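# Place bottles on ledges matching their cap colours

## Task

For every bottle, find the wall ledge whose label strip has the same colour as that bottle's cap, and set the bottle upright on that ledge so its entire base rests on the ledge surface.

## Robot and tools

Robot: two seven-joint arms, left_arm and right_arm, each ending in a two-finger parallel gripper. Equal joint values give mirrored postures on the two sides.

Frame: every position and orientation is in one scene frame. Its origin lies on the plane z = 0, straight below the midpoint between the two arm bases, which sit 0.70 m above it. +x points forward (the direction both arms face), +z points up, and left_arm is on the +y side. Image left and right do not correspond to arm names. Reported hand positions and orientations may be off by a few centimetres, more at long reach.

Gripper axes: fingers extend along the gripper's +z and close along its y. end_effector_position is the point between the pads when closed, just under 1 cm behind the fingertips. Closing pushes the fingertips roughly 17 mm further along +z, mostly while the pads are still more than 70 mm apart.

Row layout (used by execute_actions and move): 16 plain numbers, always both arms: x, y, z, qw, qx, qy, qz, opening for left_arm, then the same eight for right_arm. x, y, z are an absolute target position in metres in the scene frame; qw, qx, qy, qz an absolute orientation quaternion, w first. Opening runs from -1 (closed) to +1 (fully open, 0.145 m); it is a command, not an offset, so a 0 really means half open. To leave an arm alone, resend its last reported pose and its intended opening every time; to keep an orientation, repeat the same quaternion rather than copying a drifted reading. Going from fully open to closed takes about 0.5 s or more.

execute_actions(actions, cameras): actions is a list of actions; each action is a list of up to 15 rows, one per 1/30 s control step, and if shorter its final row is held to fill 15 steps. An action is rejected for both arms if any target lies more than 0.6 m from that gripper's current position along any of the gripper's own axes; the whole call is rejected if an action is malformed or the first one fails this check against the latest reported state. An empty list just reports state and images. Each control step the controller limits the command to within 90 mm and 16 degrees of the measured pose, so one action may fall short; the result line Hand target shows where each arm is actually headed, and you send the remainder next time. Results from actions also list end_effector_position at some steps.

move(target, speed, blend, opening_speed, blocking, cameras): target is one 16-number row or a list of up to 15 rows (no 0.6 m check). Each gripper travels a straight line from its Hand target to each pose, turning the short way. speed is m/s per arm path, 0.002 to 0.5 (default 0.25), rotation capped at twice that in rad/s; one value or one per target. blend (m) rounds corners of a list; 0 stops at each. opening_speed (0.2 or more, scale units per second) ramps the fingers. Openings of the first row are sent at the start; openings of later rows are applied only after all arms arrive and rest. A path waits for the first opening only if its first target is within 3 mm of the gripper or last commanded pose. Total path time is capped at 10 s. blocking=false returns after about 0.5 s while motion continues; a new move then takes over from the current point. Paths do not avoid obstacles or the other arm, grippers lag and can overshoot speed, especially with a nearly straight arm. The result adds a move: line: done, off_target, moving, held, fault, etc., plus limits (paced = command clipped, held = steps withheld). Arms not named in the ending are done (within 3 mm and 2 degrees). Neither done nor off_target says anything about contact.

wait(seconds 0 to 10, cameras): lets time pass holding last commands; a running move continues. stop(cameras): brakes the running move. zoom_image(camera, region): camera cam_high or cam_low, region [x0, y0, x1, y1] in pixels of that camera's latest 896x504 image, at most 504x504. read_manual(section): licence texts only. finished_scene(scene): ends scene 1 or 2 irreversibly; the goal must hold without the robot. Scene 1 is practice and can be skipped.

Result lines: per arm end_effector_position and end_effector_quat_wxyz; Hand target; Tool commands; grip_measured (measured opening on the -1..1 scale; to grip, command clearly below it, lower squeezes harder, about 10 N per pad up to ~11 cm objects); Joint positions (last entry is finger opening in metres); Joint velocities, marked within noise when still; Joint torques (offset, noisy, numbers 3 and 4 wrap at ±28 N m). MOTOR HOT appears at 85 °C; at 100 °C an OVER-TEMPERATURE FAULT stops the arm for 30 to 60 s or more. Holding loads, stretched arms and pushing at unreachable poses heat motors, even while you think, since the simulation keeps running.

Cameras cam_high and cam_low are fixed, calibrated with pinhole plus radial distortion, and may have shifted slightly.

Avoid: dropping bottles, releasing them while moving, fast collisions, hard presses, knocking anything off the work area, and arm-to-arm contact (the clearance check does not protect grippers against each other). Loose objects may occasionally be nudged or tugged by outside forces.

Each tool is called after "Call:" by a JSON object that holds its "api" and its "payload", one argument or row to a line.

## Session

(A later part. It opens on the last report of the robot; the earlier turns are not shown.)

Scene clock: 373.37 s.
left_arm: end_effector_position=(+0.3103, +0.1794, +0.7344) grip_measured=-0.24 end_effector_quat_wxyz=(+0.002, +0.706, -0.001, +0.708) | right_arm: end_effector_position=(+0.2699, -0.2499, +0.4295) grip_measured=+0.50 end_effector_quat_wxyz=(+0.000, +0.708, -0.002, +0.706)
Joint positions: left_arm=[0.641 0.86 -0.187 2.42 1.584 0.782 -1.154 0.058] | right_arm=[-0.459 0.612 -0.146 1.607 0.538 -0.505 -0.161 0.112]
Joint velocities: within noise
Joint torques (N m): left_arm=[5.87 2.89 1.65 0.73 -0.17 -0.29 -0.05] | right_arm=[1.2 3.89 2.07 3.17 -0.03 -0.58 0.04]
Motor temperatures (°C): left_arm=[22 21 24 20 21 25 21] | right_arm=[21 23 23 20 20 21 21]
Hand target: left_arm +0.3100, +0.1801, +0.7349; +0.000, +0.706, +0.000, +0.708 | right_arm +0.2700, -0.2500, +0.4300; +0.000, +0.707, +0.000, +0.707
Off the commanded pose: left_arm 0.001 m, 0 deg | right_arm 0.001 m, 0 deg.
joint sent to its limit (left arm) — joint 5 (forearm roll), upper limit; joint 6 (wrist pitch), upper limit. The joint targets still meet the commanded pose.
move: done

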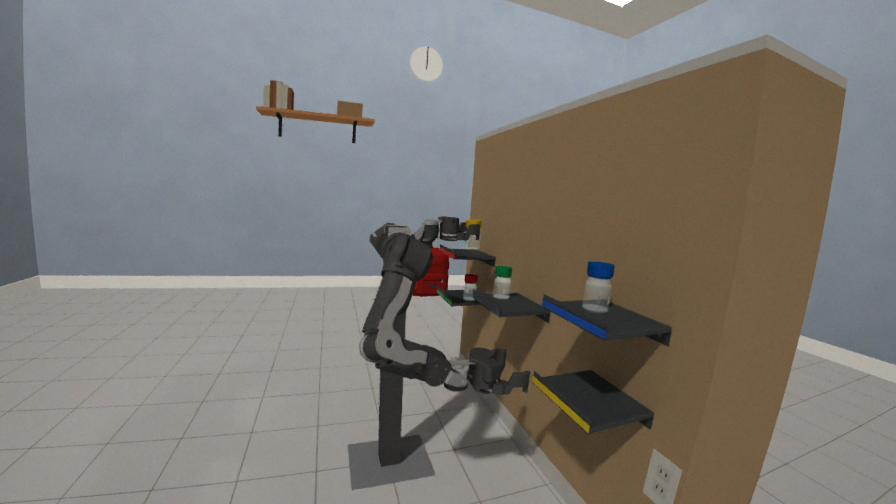

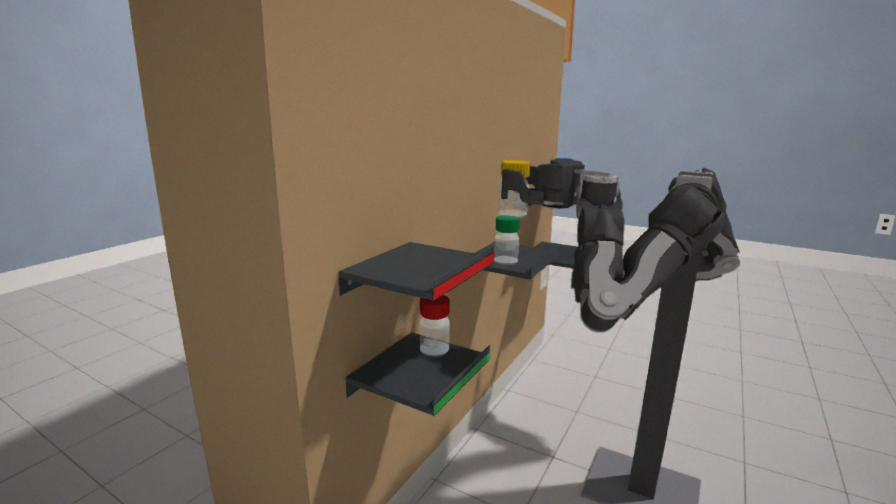

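Nice, it flipped to the elbow-low branch. Continue.

Call:
{"api": "move", "payload": {
  "target": [
    [0.32,0.04,0.725,0.0616,0.7044,-0.0616,0.7044,-0.6,0.27,-0.30,0.43,0,0.7071,0,0.7071,0.5],
    [0.375,-0.072,0.715,0.1228,0.6964,-0.1228,0.6964,-0.6,0.27,-0.30,0.43,0,0.7071,0,0.7071,0.5]
  ],
  "speed": 0.12
}}

Call:
{"api": "zoom_image", "payload": {
  "camera": "cam_low",
  "region": [440, 140, 600, 300]
}}

Call:
{"api": "zoom_image", "payload": {
  "camera": "cam_high",
  "region": [440, 200, 600, 340]
}}

Scene clock: 385.07 s.
left_arm: end_effector_position=(+0.3751, -0.0716, +0.7131) grip_measured=-0.24 end_effector_quat_wxyz=(+0.122, +0.700, -0.123, +0.693) | right_arm: end_effector_position=(+0.2696, -0.2997, +0.4291) grip_measured=+0.50 end_effector_quat_wxyz=(+0.001, +0.709, -0.001, +0.706)
Joint positions: left_arm=[1.127 0.061 -1.019 1.75 1.17 0.551 -1.103 0.058] | right_arm=[-0.46 0.754 -0.117 1.479 0.746 -0.602 -0.029 0.112]
Joint velocities: within noise
Joint torques (N m): left_arm=[9.45 -1.12 2.29 2.21 -0.53 -0.55 0.22] | right_arm=[1.36 5.45 2.95 2.59 0.15 -0.58 0.13]
Motor temperatures (°C): left_arm=[23 21 24 20 21 25 21] | right_arm=[21 23 23 20 20 21 21]
Hand target: left_arm +0.3750, -0.0720, +0.7150; +0.123, +0.696, -0.123, +0.696 | right_arm +0.2700, -0.3000, +0.4300; +0.000, +0.707, +0.000, +0.707
Off the commanded pose: left_arm 0.002 m, 1 deg | right_arm 0.001 m, 0 deg.
move: done

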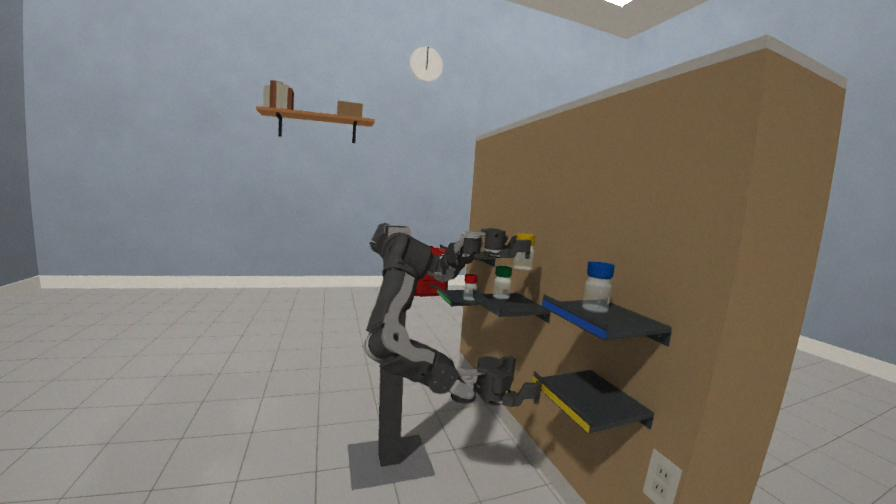

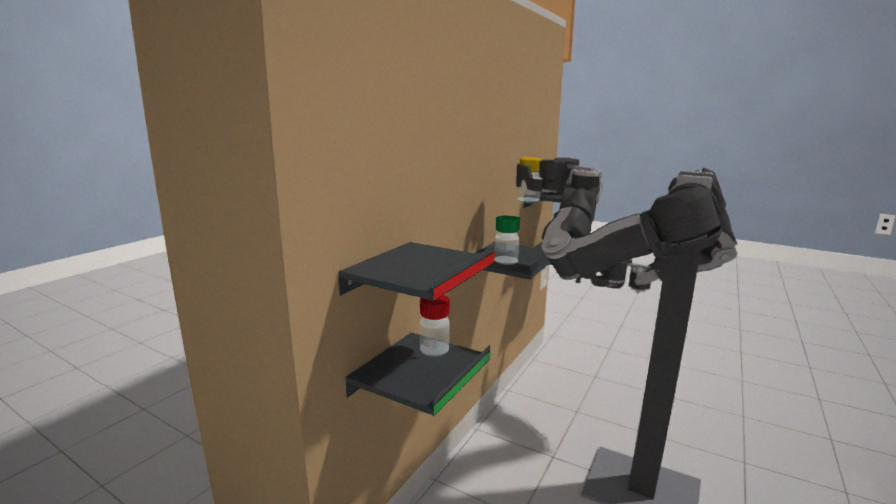

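Scaled by 3.150 from the camera's 896x504 image, which has a finer 1280x720 frame.

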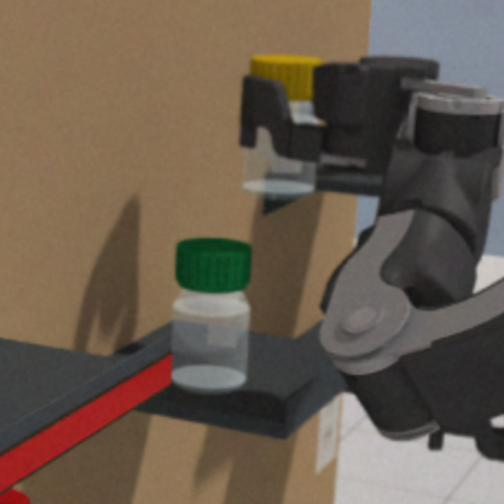

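Scaled by 3.150 from the camera's 896x504 image, which has a finer 1280x720 frame.

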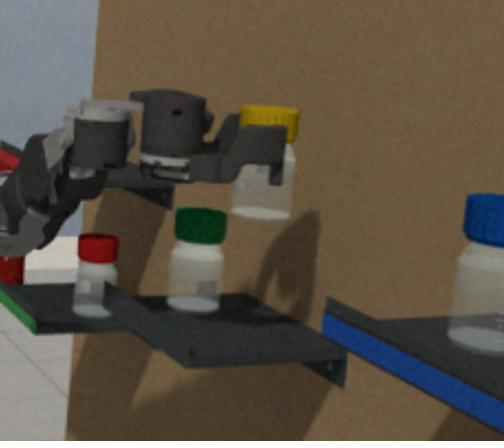

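Call:
{"api": "move", "payload": {
  "target": [
    [0.38,-0.075,0.625,0.1228,0.6964,-0.1228,0.6964,-0.6,0.27,-0.30,0.43,0,0.7071,0,0.7071,0.5],
    [0.38,-0.075,0.6,0.1228,0.6964,-0.1228,0.6964,-0.6,0.27,-0.30,0.43,0,0.7071,0,0.7071,0.5]
  ],
  "speed": [0.1,0.05]
}}

Call:
{"api": "zoom_image", "payload": {
  "camera": "cam_low",
  "region": [480, 180, 600, 300]
}}

Call:
{"api": "zoom_image", "payload": {
  "camera": "cam_high",
  "region": [440, 200, 600, 340]
}}

Scene clock: 395.97 s.
left_arm: end_effector_position=(+0.3799, -0.0747, +0.5997) grip_measured=-0.24 end_effector_quat_wxyz=(+0.122, +0.699, -0.122, +0.694) | right_arm: end_effector_position=(+0.2696, -0.2997, +0.4291) grip_measured=+0.50 end_effector_quat_wxyz=(+0.001, +0.709, -0.001, +0.706)
Joint positions: left_arm=[0.914 0.151 -1.277 1.622 0.928 0.176 -0.969 0.058] | right_arm=[-0.46 0.754 -0.117 1.479 0.747 -0.602 -0.029 0.112]
Joint velocities: within noise
Joint torques (N m): left_arm=[8.51 -1.38 2.11 2.93 -0.53 -0.65 0.22] | right_arm=[1.44 5.47 2.89 2.58 0.17 -0.54 0.15]
Motor temperatures (°C): left_arm=[25 21 24 21 22 25 21] | right_arm=[21 24 23 20 20 21 21]
Hand target: left_arm +0.3800, -0.0750, +0.6000; +0.123, +0.696, -0.123, +0.696 | right_arm +0.2700, -0.3001, +0.4300; +0.000, +0.707, +0.000, +0.707
Off the commanded pose: left_arm 0.000 m, 0 deg | right_arm 0.001 m, 0 deg.
move: done

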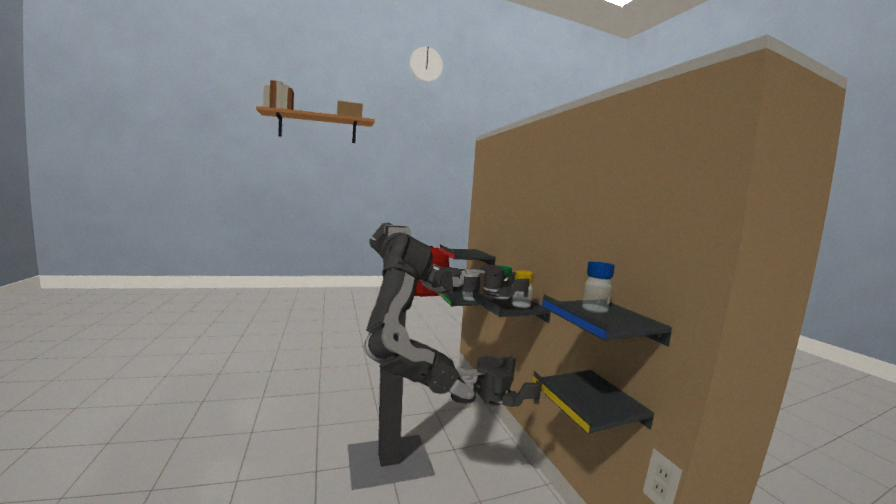

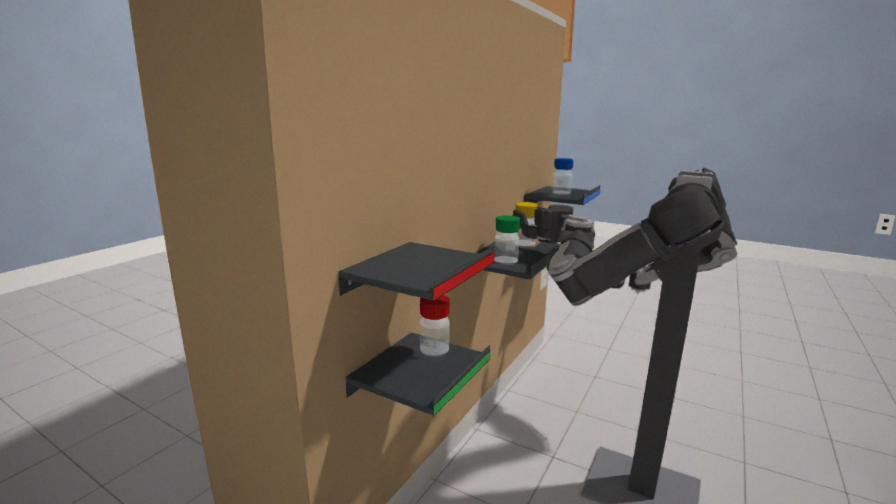

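Scaled by 4.200 from the camera's 896x504 image, which has a finer 1280x720 frame.

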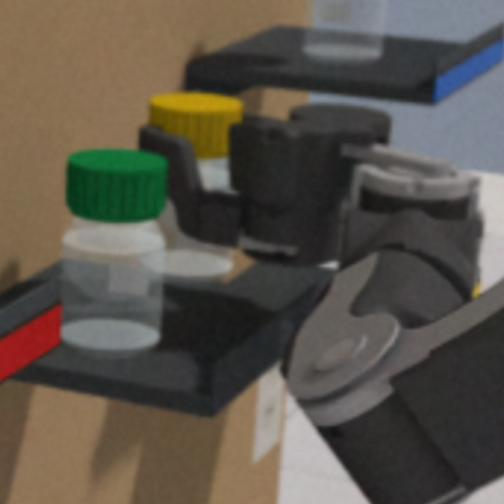

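Scaled by 3.150 from the camera's 896x504 image, which has a finer 1280x720 frame.

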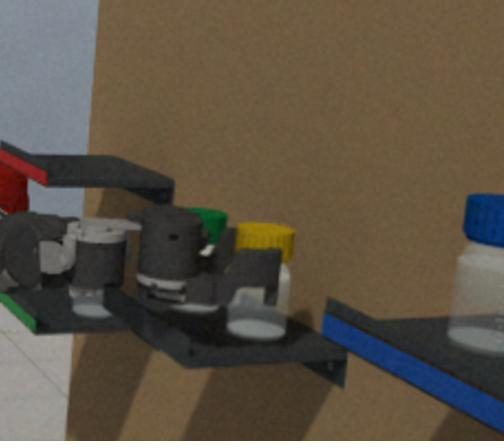

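Call:
{"api": "move", "payload": {
  "target": [0.38,-0.075,0.588,0.1228,0.6964,-0.1228,0.6964,-0.6,0.27,-0.30,0.43,0,0.7071,0,0.7071,0.5],
  "speed": 0.03,
  "cameras": []
}}

Call:
{"api": "move", "payload": {
  "target": [0.38,-0.075,0.582,0.1228,0.6964,-0.1228,0.6964,-0.6,0.27,-0.30,0.43,0,0.7071,0,0.7071,0.5],
  "speed": 0.03,
  "cameras": []
}}

Call:
{"api": "move", "payload": {
  "target": [0.38,-0.075,0.577,0.1228,0.6964,-0.1228,0.6964,-0.6,0.27,-0.30,0.43,0,0.7071,0,0.7071,0.5],
  "speed": 0.03
}}

Call:
{"api": "zoom_image", "payload": {
  "camera": "cam_low",
  "region": [480, 180, 600, 300]
}}

Call:
{"api": "zoom_image", "payload": {
  "camera": "cam_high",
  "region": [440, 200, 600, 340]
}}

Scene clock: 414.87 s.
left_arm: end_effector_position=(+0.3799, -0.0752, +0.5893) grip_measured=-0.24 end_effector_quat_wxyz=(+0.123, +0.698, -0.121, +0.695) | right_arm: end_effector_position=(+0.2696, -0.2997, +0.4291) grip_measured=+0.50 end_effector_quat_wxyz=(+0.001, +0.709, -0.001, +0.706)
Joint positions: left_arm=[0.901 0.154 -1.305 1.597 0.912 0.13 -0.96 0.058] | right_arm=[-0.46 0.754 -0.117 1.479 0.747 -0.602 -0.029 0.112]
Joint velocities: within noise
Joint torques (N m): left_arm=[7.95 -1.2 1.95 2.77 -0.49 -0.64 0.22] | right_arm=[1.28 5.34 2.91 2.63 0.18 -0.57 0.15]
Motor temperatures (°C): left_arm=[25 21 24 21 22 25 21] | right_arm=[20 24 23 20 20 21 21]
Hand target: left_arm +0.3800, -0.0750, +0.5879; +0.123, +0.696, -0.123, +0.696 | right_arm +0.2700, -0.3001, +0.4300; +0.000, +0.707, +0.000, +0.707
Off the commanded pose: left_arm 0.001 m, 0 deg | right_arm 0.001 m, 0 deg.
move: done
No camera images: "cameras" was empty.

Scene clock: 415.60 s.
left_arm: end_effector_position=(+0.3801, -0.0753, +0.5888) grip_measured=-0.24 end_effector_quat_wxyz=(+0.124, +0.691, -0.120, +0.702) | right_arm: end_effector_position=(+0.2696, -0.2997, +0.4291) grip_measured=+0.50 end_effector_quat_wxyz=(+0.001, +0.709, -0.001, +0.706)
Joint positions: left_arm=[0.897 0.154 -1.314 1.587 0.891 0.104 -0.956 0.058] | right_arm=[-0.46 0.754 -0.117 1.479 0.747 -0.602 -0.029 0.112]
Joint velocities: within noise
Joint torques (N m): left_arm=[6.53 -1.04 1.66 2.14 -0.15 -0.43 0.26] | right_arm=[1.36 5.29 2.8 2.62 0.16 -0.55 0.18]
Motor temperatures (°C): left_arm=[25 21 24 21 22 25 21] | right_arm=[20 24 23 20 20 21 21]
Hand target: left_arm +0.3799, -0.0750, +0.5820; +0.123, +0.696, -0.123, +0.696 | right_arm +0.2700, -0.3001, +0.4300; +0.000, +0.707, +0.000, +0.707
Off the commanded pose: left_arm 0.007 m, 1 deg | right_arm 0.001 m, 0 deg.
move: off_target (left_arm)
No camera images: "cameras" was empty.

Scene clock: 416.33 s.
left_arm: end_effector_position=(+0.3801, -0.0752, +0.5878) grip_measured=-0.24 end_effector_quat_wxyz=(+0.126, +0.684, -0.119, +0.708) | right_arm: end_effector_position=(+0.2696, -0.2997, +0.4291) grip_measured=+0.50 end_effector_quat_wxyz=(+0.001, +0.709, -0.001, +0.706)
Joint positions: left_arm=[0.886 0.154 -1.314 1.578 0.866 0.084 -0.945 0.058] | right_arm=[-0.46 0.754 -0.117 1.479 0.747 -0.602 -0.029 0.112]
Joint velocities: within noise
Joint torques (N m): left_arm=[5.58 -1.31 1.59 1.61 0.14 -0.16 0.21] | right_arm=[1.36 5.39 2.95 2.65 0.15 -0.57 0.15]
Motor temperatures (°C): left_arm=[25 21 24 21 22 25 21] | right_arm=[20 24 23 20 20 21 21]
Hand target: left_arm +0.3798, -0.0749, +0.5771; +0.123, +0.696, -0.123, +0.696 | right_arm +0.2700, -0.3001, +0.4300; +0.000, +0.707, +0.000, +0.707
Off the commanded pose: left_arm 0.011 m, 2 deg | right_arm 0.001 m, 0 deg.
move: off_target (left_arm)

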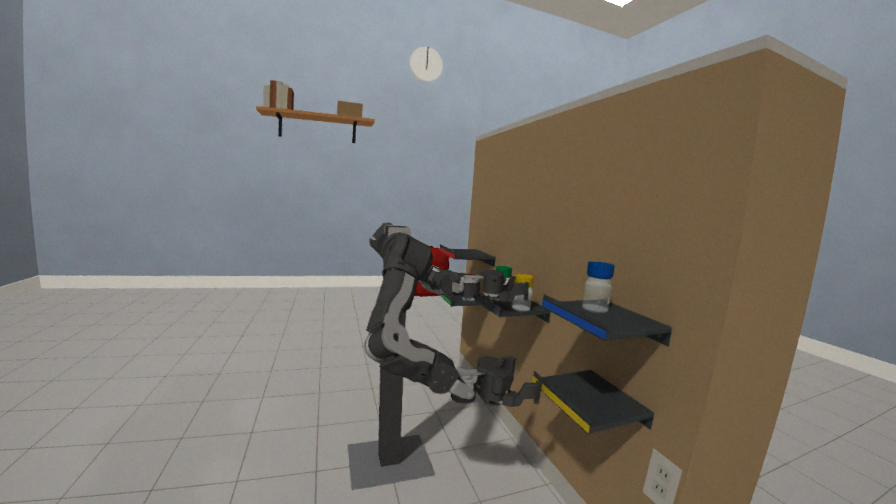

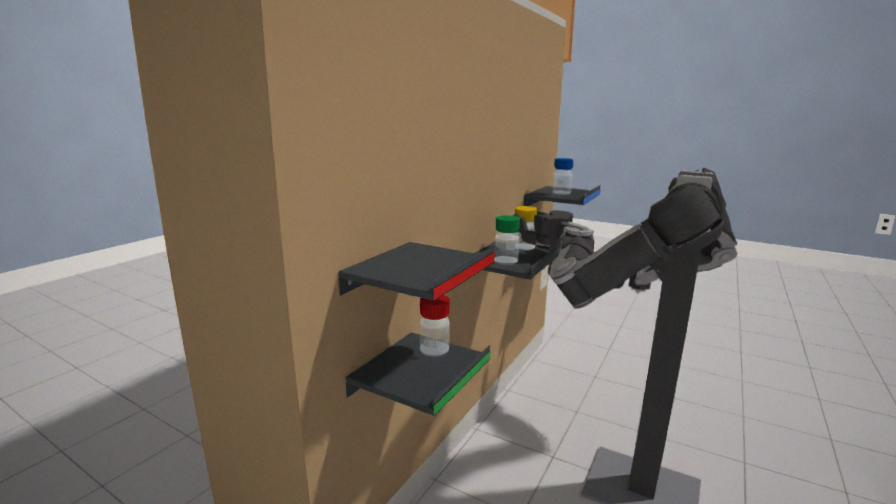

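Scaled by 4.200 from the camera's 896x504 image, which has a finer 1280x720 frame.

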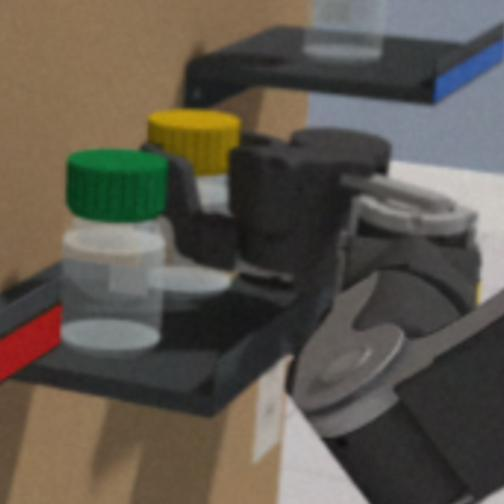

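Scaled by 3.150 from the camera's 896x504 image, which has a finer 1280x720 frame.

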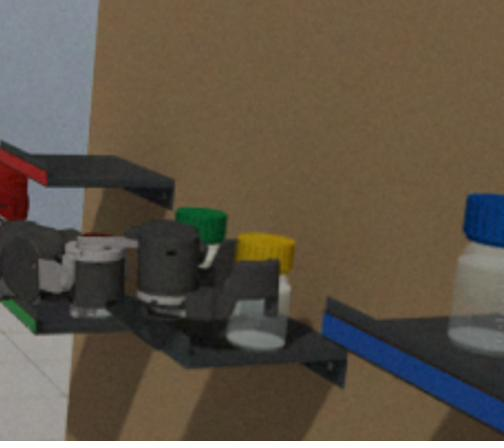

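Call:
{"api": "move", "payload": {
  "target": [
    [0.38,-0.075,0.586,0.1228,0.6964,-0.1228,0.6964,-0.6,0.27,-0.30,0.43,0,0.7071,0,0.7071,0.5],
    [0.38,-0.075,0.587,0.1228,0.6964,-0.1228,0.6964,0.3,0.27,-0.30,0.43,0,0.7071,0,0.7071,0.5]
  ],
  "speed": 0.03,
  "opening_speed": 0.5
}}

Call:
{"api": "zoom_image", "payload": {
  "camera": "cam_high",
  "region": [440, 200, 600, 340]
}}

Scene clock: 445.23 s.
left_arm: end_effector_position=(+0.3803, -0.0752, +0.5876) grip_measured=+0.30 end_effector_quat_wxyz=(+0.124, +0.695, -0.123, +0.698) | right_arm: end_effector_position=(+0.2696, -0.2997, +0.4291) grip_measured=+0.50 end_effector_quat_wxyz=(+0.001, +0.709, -0.001, +0.706)
Joint positions: left_arm=[0.889 0.154 -1.3 1.59 0.892 0.125 -0.945 0.098] | right_arm=[-0.46 0.754 -0.117 1.479 0.747 -0.602 -0.029 0.112]
Joint velocities: within noise
Joint torques (N m): left_arm=[8.11 -1.75 2.63 3.81 -0.24 -0.33 0] | right_arm=[1.41 5.37 2.89 2.55 0.19 -0.54 0.14]
Motor temperatures (°C): left_arm=[24 21 24 21 22 24 21] | right_arm=[20 24 23 20 20 21 21]
Hand target: left_arm +0.3800, -0.0750, +0.5869; +0.123, +0.696, -0.123, +0.696 | right_arm +0.2700, -0.3001, +0.4300; +0.000, +0.707, +0.000, +0.707
Off the commanded pose: left_arm 0.001 m, 0 deg | right_arm 0.001 m, 0 deg.
move: done

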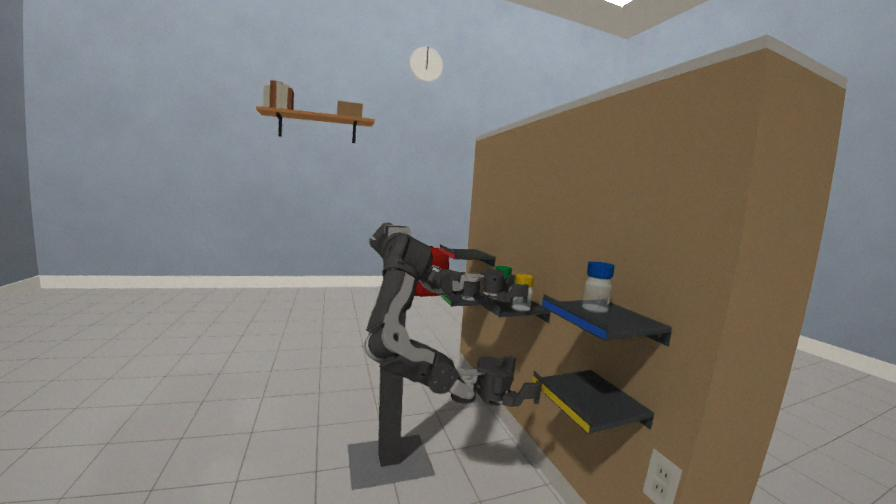

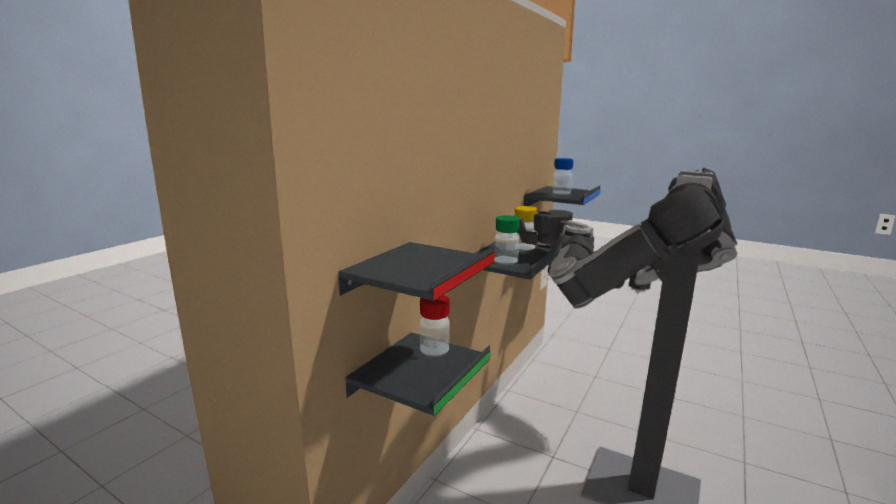

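Scaled by 3.150 from the camera's 896x504 image, which has a finer 1280x720 frame.

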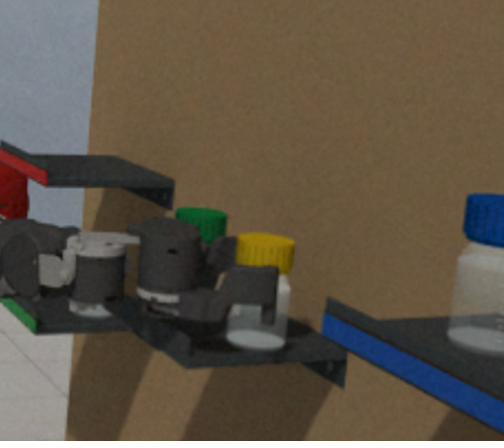

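Call:
{"api": "move", "payload": {
  "target": [
    [0.28,-0.038,0.60,0.1228,0.6964,-0.1228,0.6964,0.3,0.27,-0.30,0.43,0,0.7071,0,0.7071,0.5],
    [0.26,0.11,0.56,0,0.7071,0,0.7071,0.3,0.27,-0.30,0.45,0,0.7071,0,0.7071,0.5],
    [0.32,0.14,0.39,-0.040,-0.585,0.680,-0.440,0.3,0.25,-0.22,0.52,0,0.7071,0,0.7071,0.4],
    [0.27,0.25,0.45,0,0.7071,0,0.7071,0.6,0.27,-0.115,0.60,-0.1228,0.6964,0.1228,0.6964,0.5]
  ],
  "speed": 0.13,
  "blend": 0.015
}}

Call:
{"api": "zoom_image", "payload": {
  "camera": "cam_high",
  "region": [440, 220, 600, 360]
}}

Call:
{"api": "zoom_image", "payload": {
  "camera": "cam_low",
  "region": [460, 180, 620, 300]
}}

Scene clock: 480.73 s.
left_arm: end_effector_position=(+0.3111, +0.1598, +0.4001) grip_measured=+0.30 end_effector_quat_wxyz=(+0.034, +0.635, -0.579, +0.510) | right_arm: end_effector_position=(+0.2540, -0.2031, +0.5352) grip_measured=+0.40 end_effector_quat_wxyz=(-0.019, +0.705, +0.020, +0.709)
Joint positions: left_arm=[0.722 1.07 -1.506 1.471 0.347 -0.301 0.024 0.098] | right_arm=[-0.673 0.851 -0.082 2.214 0.576 -0.234 -0.478 0.105]
Joint velocities: within noise
Joint torques (N m): left_arm=[5.68 3.92 2.54 2.48 0.28 -0.53 -0.29] | right_arm=[0.75 3.39 1.13 4.08 -0.1 -0.26 0.09]
Motor temperatures (°C): left_arm=[25 21 24 21 22 24 21] | right_arm=[20 24 23 20 20 21 21]
Hand target: left_arm +0.3110, +0.1595, +0.4006; +0.034, +0.635, -0.577, +0.512 | right_arm +0.2536, -0.2014, +0.5343; -0.022, +0.707, +0.022, +0.707
Tool commands: left_gripper/opening=+0.3 right_gripper/opening=+0.4
Off the commanded pose: left_arm 0.111 m, 72 deg | right_arm 0.111 m, 17 deg.
move: off_target (left_arm, right_arm; path cut at 10 s); path passed 3 of 4 targets; target 4's new opening was not sent; blend cut to 0 m at target 3

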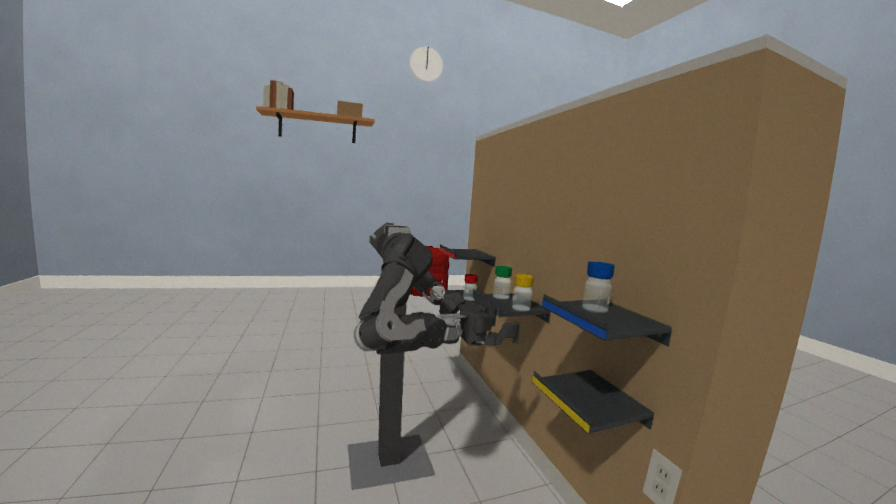

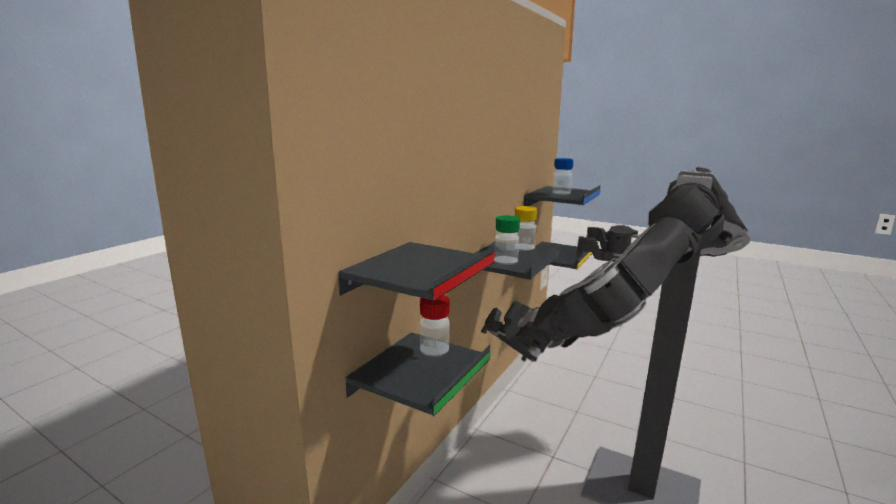

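Scaled by 3.150 from the camera's 896x504 image, which has a finer 1280x720 frame.

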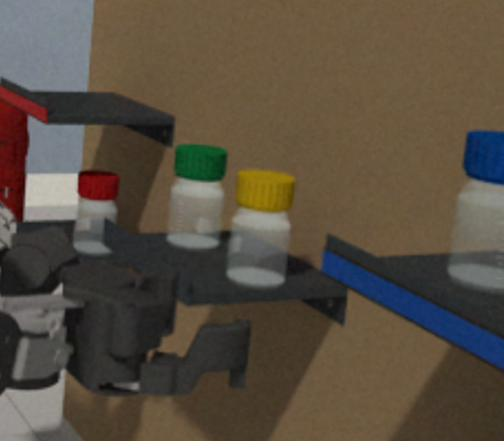

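Scaled by 3.150 from the camera's 896x504 image, which has a finer 1280x720 frame.

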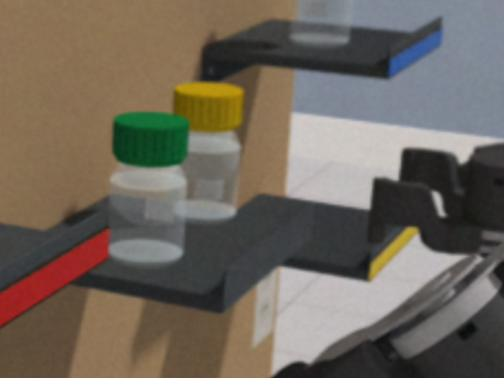

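Call:
{"api": "move", "payload": {
  "target": [
    [0.33,0.14,0.385,-0.040,-0.585,0.680,-0.440,0.6,0.265,-0.13,0.60,-0.1228,0.6964,0.1228,0.6964,0.5],
    [0.28,0.24,0.44,0,0.7071,0,0.7071,0.6,0.28,-0.115,0.60,-0.1228,0.6964,0.1228,0.6964,0.5]
  ],
  "speed": 0.15
}}

Call:
{"api": "zoom_image", "payload": {
  "camera": "cam_high",
  "region": [440, 220, 600, 360]
}}

Call:
{"api": "zoom_image", "payload": {
  "camera": "cam_low",
  "region": [460, 180, 620, 300]
}}

Scene clock: 497.47 s.
left_arm: end_effector_position=(+0.2804, +0.2417, +0.4406) grip_measured=+0.60 end_effector_quat_wxyz=(-0.003, +0.707, -0.002, +0.708) | right_arm: end_effector_position=(+0.2796, -0.1149, +0.6019) grip_measured=+0.50 end_effector_quat_wxyz=(-0.125, +0.694, +0.123, +0.698)
Joint positions: left_arm=[0.086 1.084 -1.116 1.655 0.712 -0.787 -0.786 0.119] | right_arm=[-0.147 0.89 -0.334 2.393 0.761 0.186 -0.456 0.112]
Joint velocities: within noise
Joint torques (N m): left_arm=[2.65 4.02 1.96 3.38 -0.09 -0.52 0.17] | right_arm=[2.33 2.39 1.35 2.67 -0.21 -0.29 -0.09]
Motor temperatures (°C): left_arm=[24 22 24 21 22 24 21] | right_arm=[20 24 23 20 20 21 21]
Hand target: left_arm +0.2800, +0.2400, +0.4400; +0.000, +0.707, +0.000, +0.707 | right_arm +0.2800, -0.1150, +0.6000; -0.123, +0.696, +0.123, +0.696
Off the commanded pose: left_arm 0.002 m, 0 deg | right_arm 0.002 m, 0 deg.
joint sent to its limit (left arm) — joint 6 (wrist pitch), lower limit. The joint targets still meet the commanded pose.
move: done

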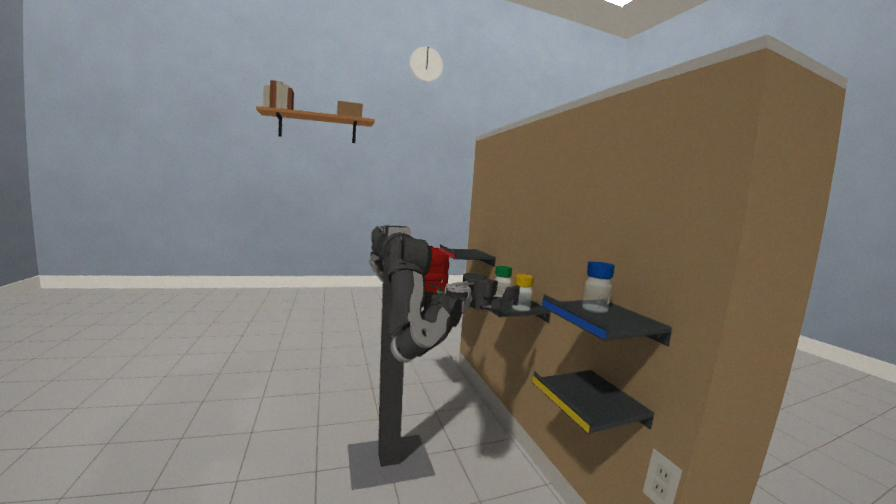

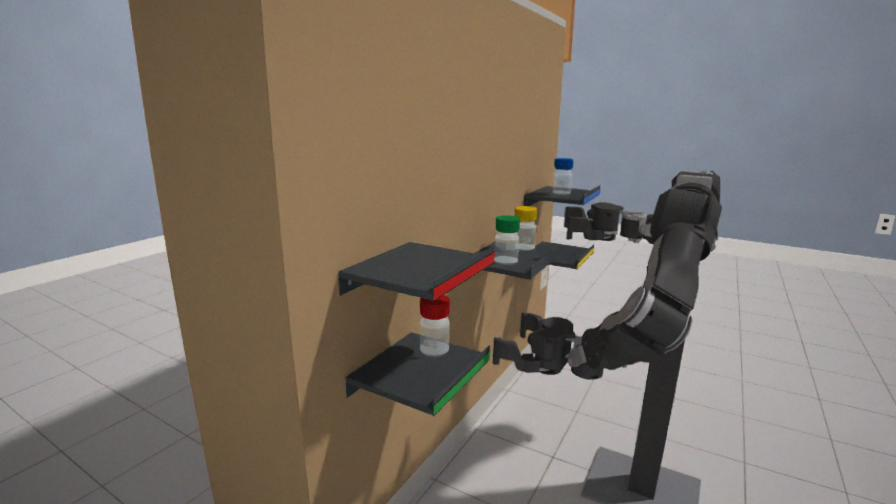

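Scaled by 3.150 from the camera's 896x504 image, which has a finer 1280x720 frame.

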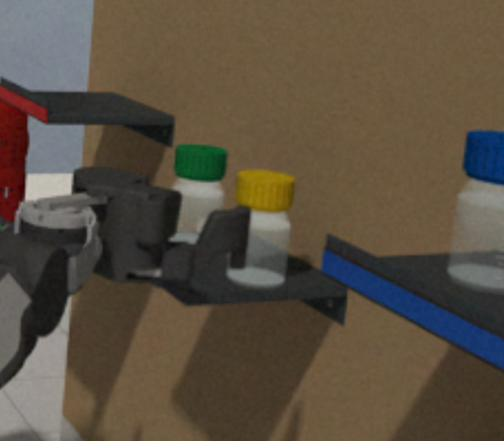

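Scaled by 3.150 from the camera's 896x504 image, which has a finer 1280x720 frame.

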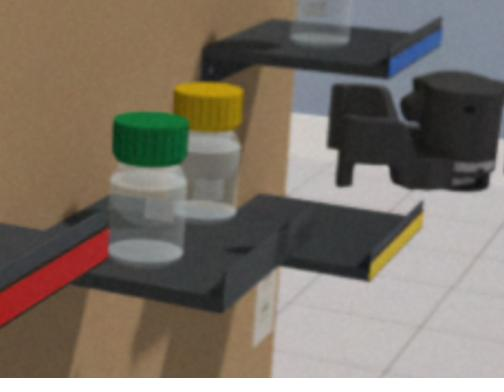

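Call:
{"api": "move", "payload": {
  "target": [
    [0.28,0.32,0.48,0,0.7071,0,0.7071,0.6,0.28,-0.106,0.60,-0.1228,0.6964,0.1228,0.6964,0.35],
    [0.32,0.345,0.495,0,0.7071,0,0.7071,0.7,0.372,-0.0725,0.598,-0.1228,0.6964,0.1228,0.6964,0.35]
  ],
  "speed": 0.08
}}

Call:
{"api": "zoom_image", "payload": {
  "camera": "cam_high",
  "region": [420, 240, 560, 360]
}}

Call:
{"api": "zoom_image", "payload": {
  "camera": "cam_low",
  "region": [460, 180, 620, 300]
}}

Call:
{"api": "zoom_image", "payload": {
  "camera": "cam_low",
  "region": [380, 260, 540, 420]
}}

Scene clock: 530.70 s.
left_arm: end_effector_position=(+0.3208, +0.3460, +0.4985) grip_measured=+0.70 end_effector_quat_wxyz=(-0.003, +0.704, -0.001, +0.710) | right_arm: end_effector_position=(+0.3727, -0.0743, +0.5997) grip_measured=+0.35 end_effector_quat_wxyz=(-0.121, +0.695, +0.119, +0.698)
Joint positions: left_arm=[-0.215 1.233 -0.423 1.503 1.203 -0.645 -0.095 0.125] | right_arm=[0.399 0.555 -0.605 1.971 0.722 0.347 -0.425 0.101]
Joint velocities: within noise
Joint torques (N m): left_arm=[3.73 5.74 1.85 1.35 0.13 -0.53 0.23] | right_arm=[4.65 1.44 1.69 3.07 -0.14 -0.38 0.17]
Motor temperatures (°C): left_arm=[23 22 24 22 21 24 21] | right_arm=[21 23 22 20 20 21 21]
Hand target: left_arm +0.3200, +0.3449, +0.4950; +0.000, +0.707, +0.000, +0.707 | right_arm +0.3720, -0.0726, +0.5979; -0.123, +0.696, +0.123, +0.696
Off the commanded pose: left_arm 0.004 m, 1 deg | right_arm 0.003 m, 1 deg.
move: off_target (left_arm); target 2's new opening was sent with left_arm's hand 0.004 m and 1 deg from that target

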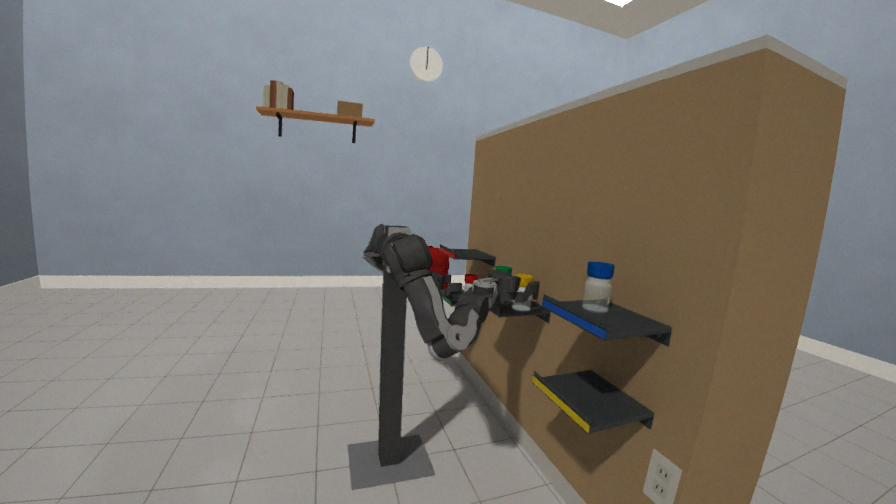

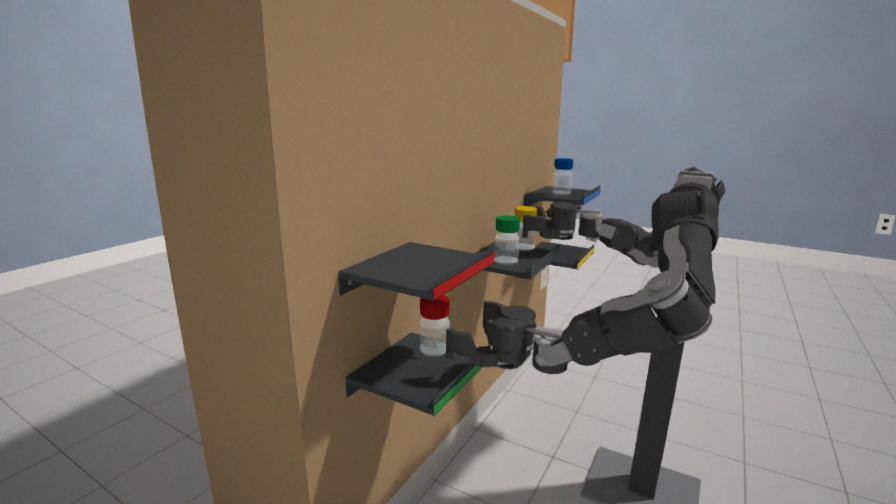

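Scaled by 3.600 from the camera's 896x504 image, which has a finer 1280x720 frame.

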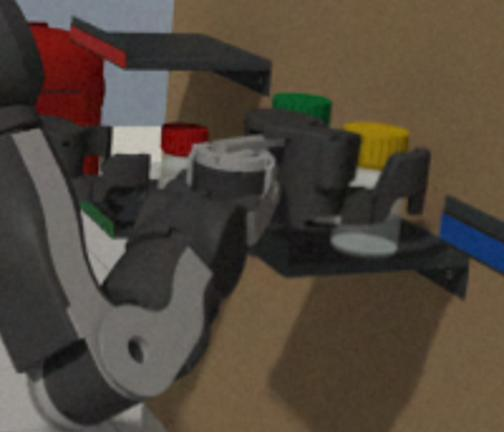

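Scaled by 3.150 from the camera's 896x504 image, which has a finer 1280x720 frame.

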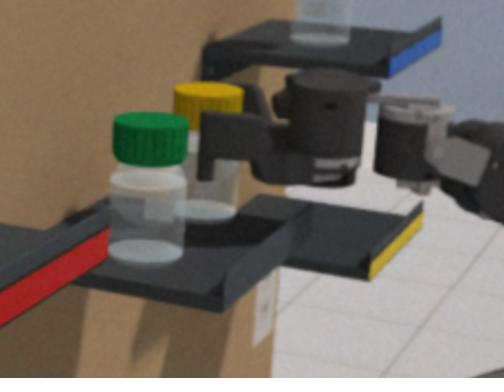

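Scaled by 3.150 from the camera's 896x504 image, which has a finer 1280x720 frame.

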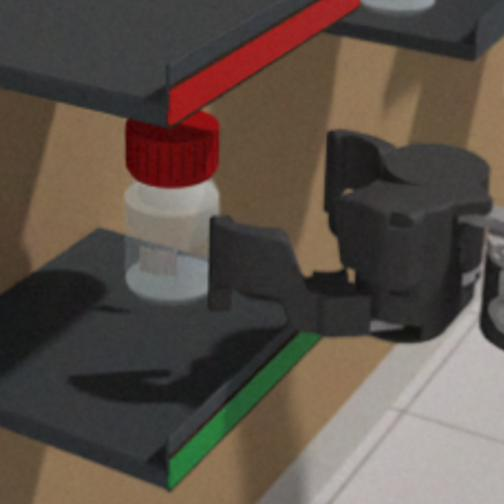

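Call:
{"api": "move", "payload": {
  "target": [
    [0.39,0.345,0.497,0,0.7071,0,0.7071,0.7,0.384,-0.069,0.598,-0.1228,0.6964,0.1228,0.6964,0.35]
  ],
  "speed": 0.06
}}

Call:
{"api": "zoom_image", "payload": {
  "camera": "cam_high",
  "region": [420, 240, 560, 360]
}}

Call:
{"api": "zoom_image", "payload": {
  "camera": "cam_low",
  "region": [460, 180, 620, 300]
}}

Call:
{"api": "zoom_image", "payload": {
  "camera": "cam_low",
  "region": [380, 260, 540, 420]
}}

Scene clock: 553.40 s.
left_arm: end_effector_position=(+0.3905, +0.3467, +0.5008) grip_measured=+0.70 end_effector_quat_wxyz=(-0.002, +0.703, +0.002, +0.711) | right_arm: end_effector_position=(+0.3842, -0.0709, +0.5992) grip_measured=+0.35 end_effector_quat_wxyz=(-0.121, +0.696, +0.120, +0.697)
Joint positions: left_arm=[0.252 1.017 -0.571 1.222 1.122 -0.417 0.019 0.125] | right_arm=[0.444 0.526 -0.619 1.91 0.719 0.347 -0.408 0.101]
Joint velocities: within noise
Joint torques (N m): left_arm=[5.84 5.82 1.87 1.77 0.11 -0.52 0.23] | right_arm=[5.31 0.7 1.72 2.76 -0.17 -0.46 0.15]
Motor temperatures (°C): left_arm=[23 23 24 21 21 25 21] | right_arm=[22 23 22 20 20 21 21]
Hand target: left_arm +0.3900, +0.3451, +0.4971; +0.000, +0.707, +0.000, +0.707 | right_arm +0.3840, -0.0690, +0.5981; -0.123, +0.696, +0.123, +0.696
Off the commanded pose: left_arm 0.004 m, 1 deg | right_arm 0.002 m, 0 deg.
move: off_target (left_arm)

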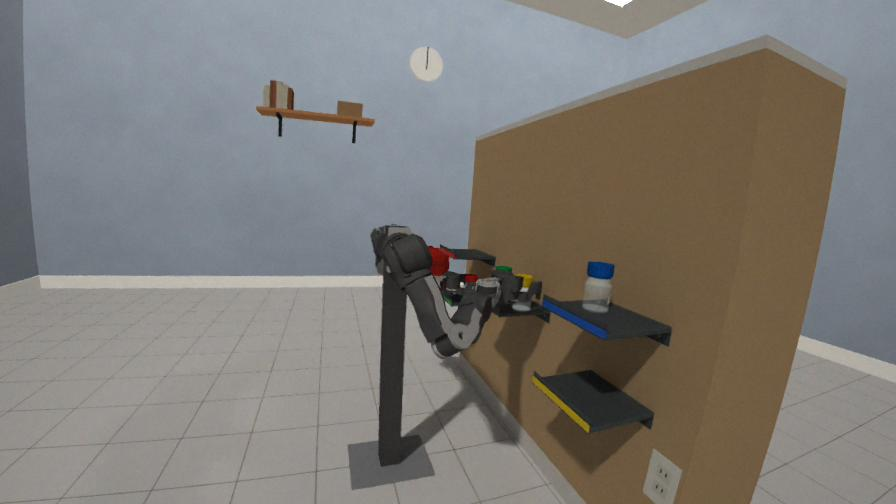

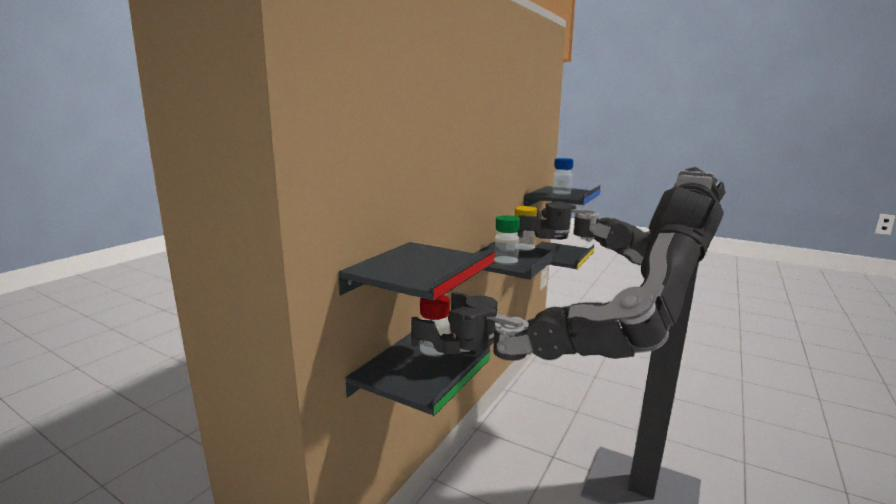

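Scaled by 3.600 from the camera's 896x504 image, which has a finer 1280x720 frame.

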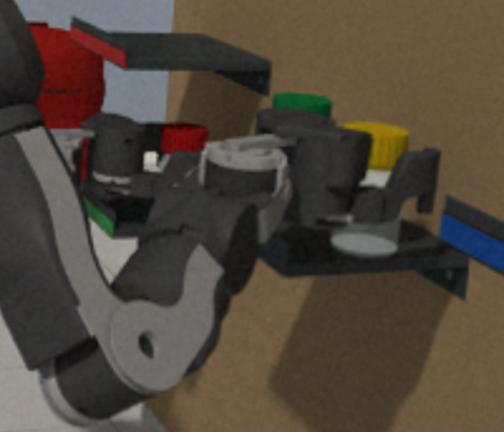

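Scaled by 3.150 from the camera's 896x504 image, which has a finer 1280x720 frame.

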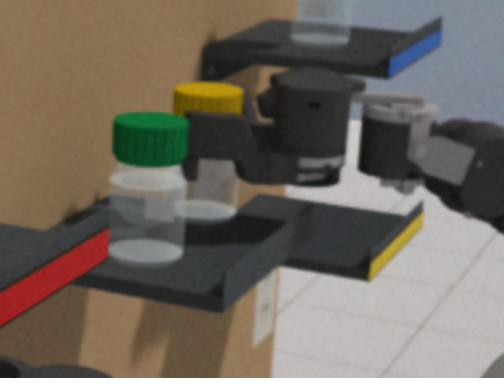

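Scaled by 3.150 from the camera's 896x504 image, which has a finer 1280x720 frame.

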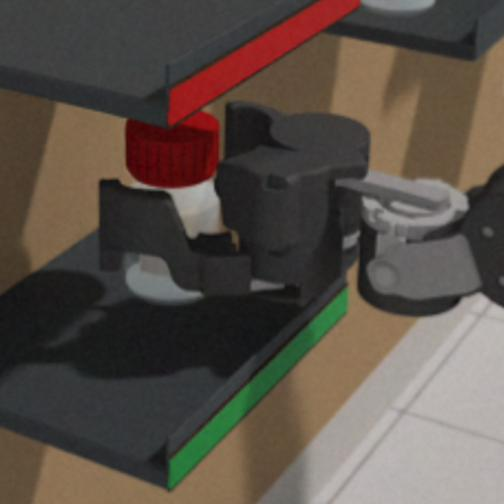

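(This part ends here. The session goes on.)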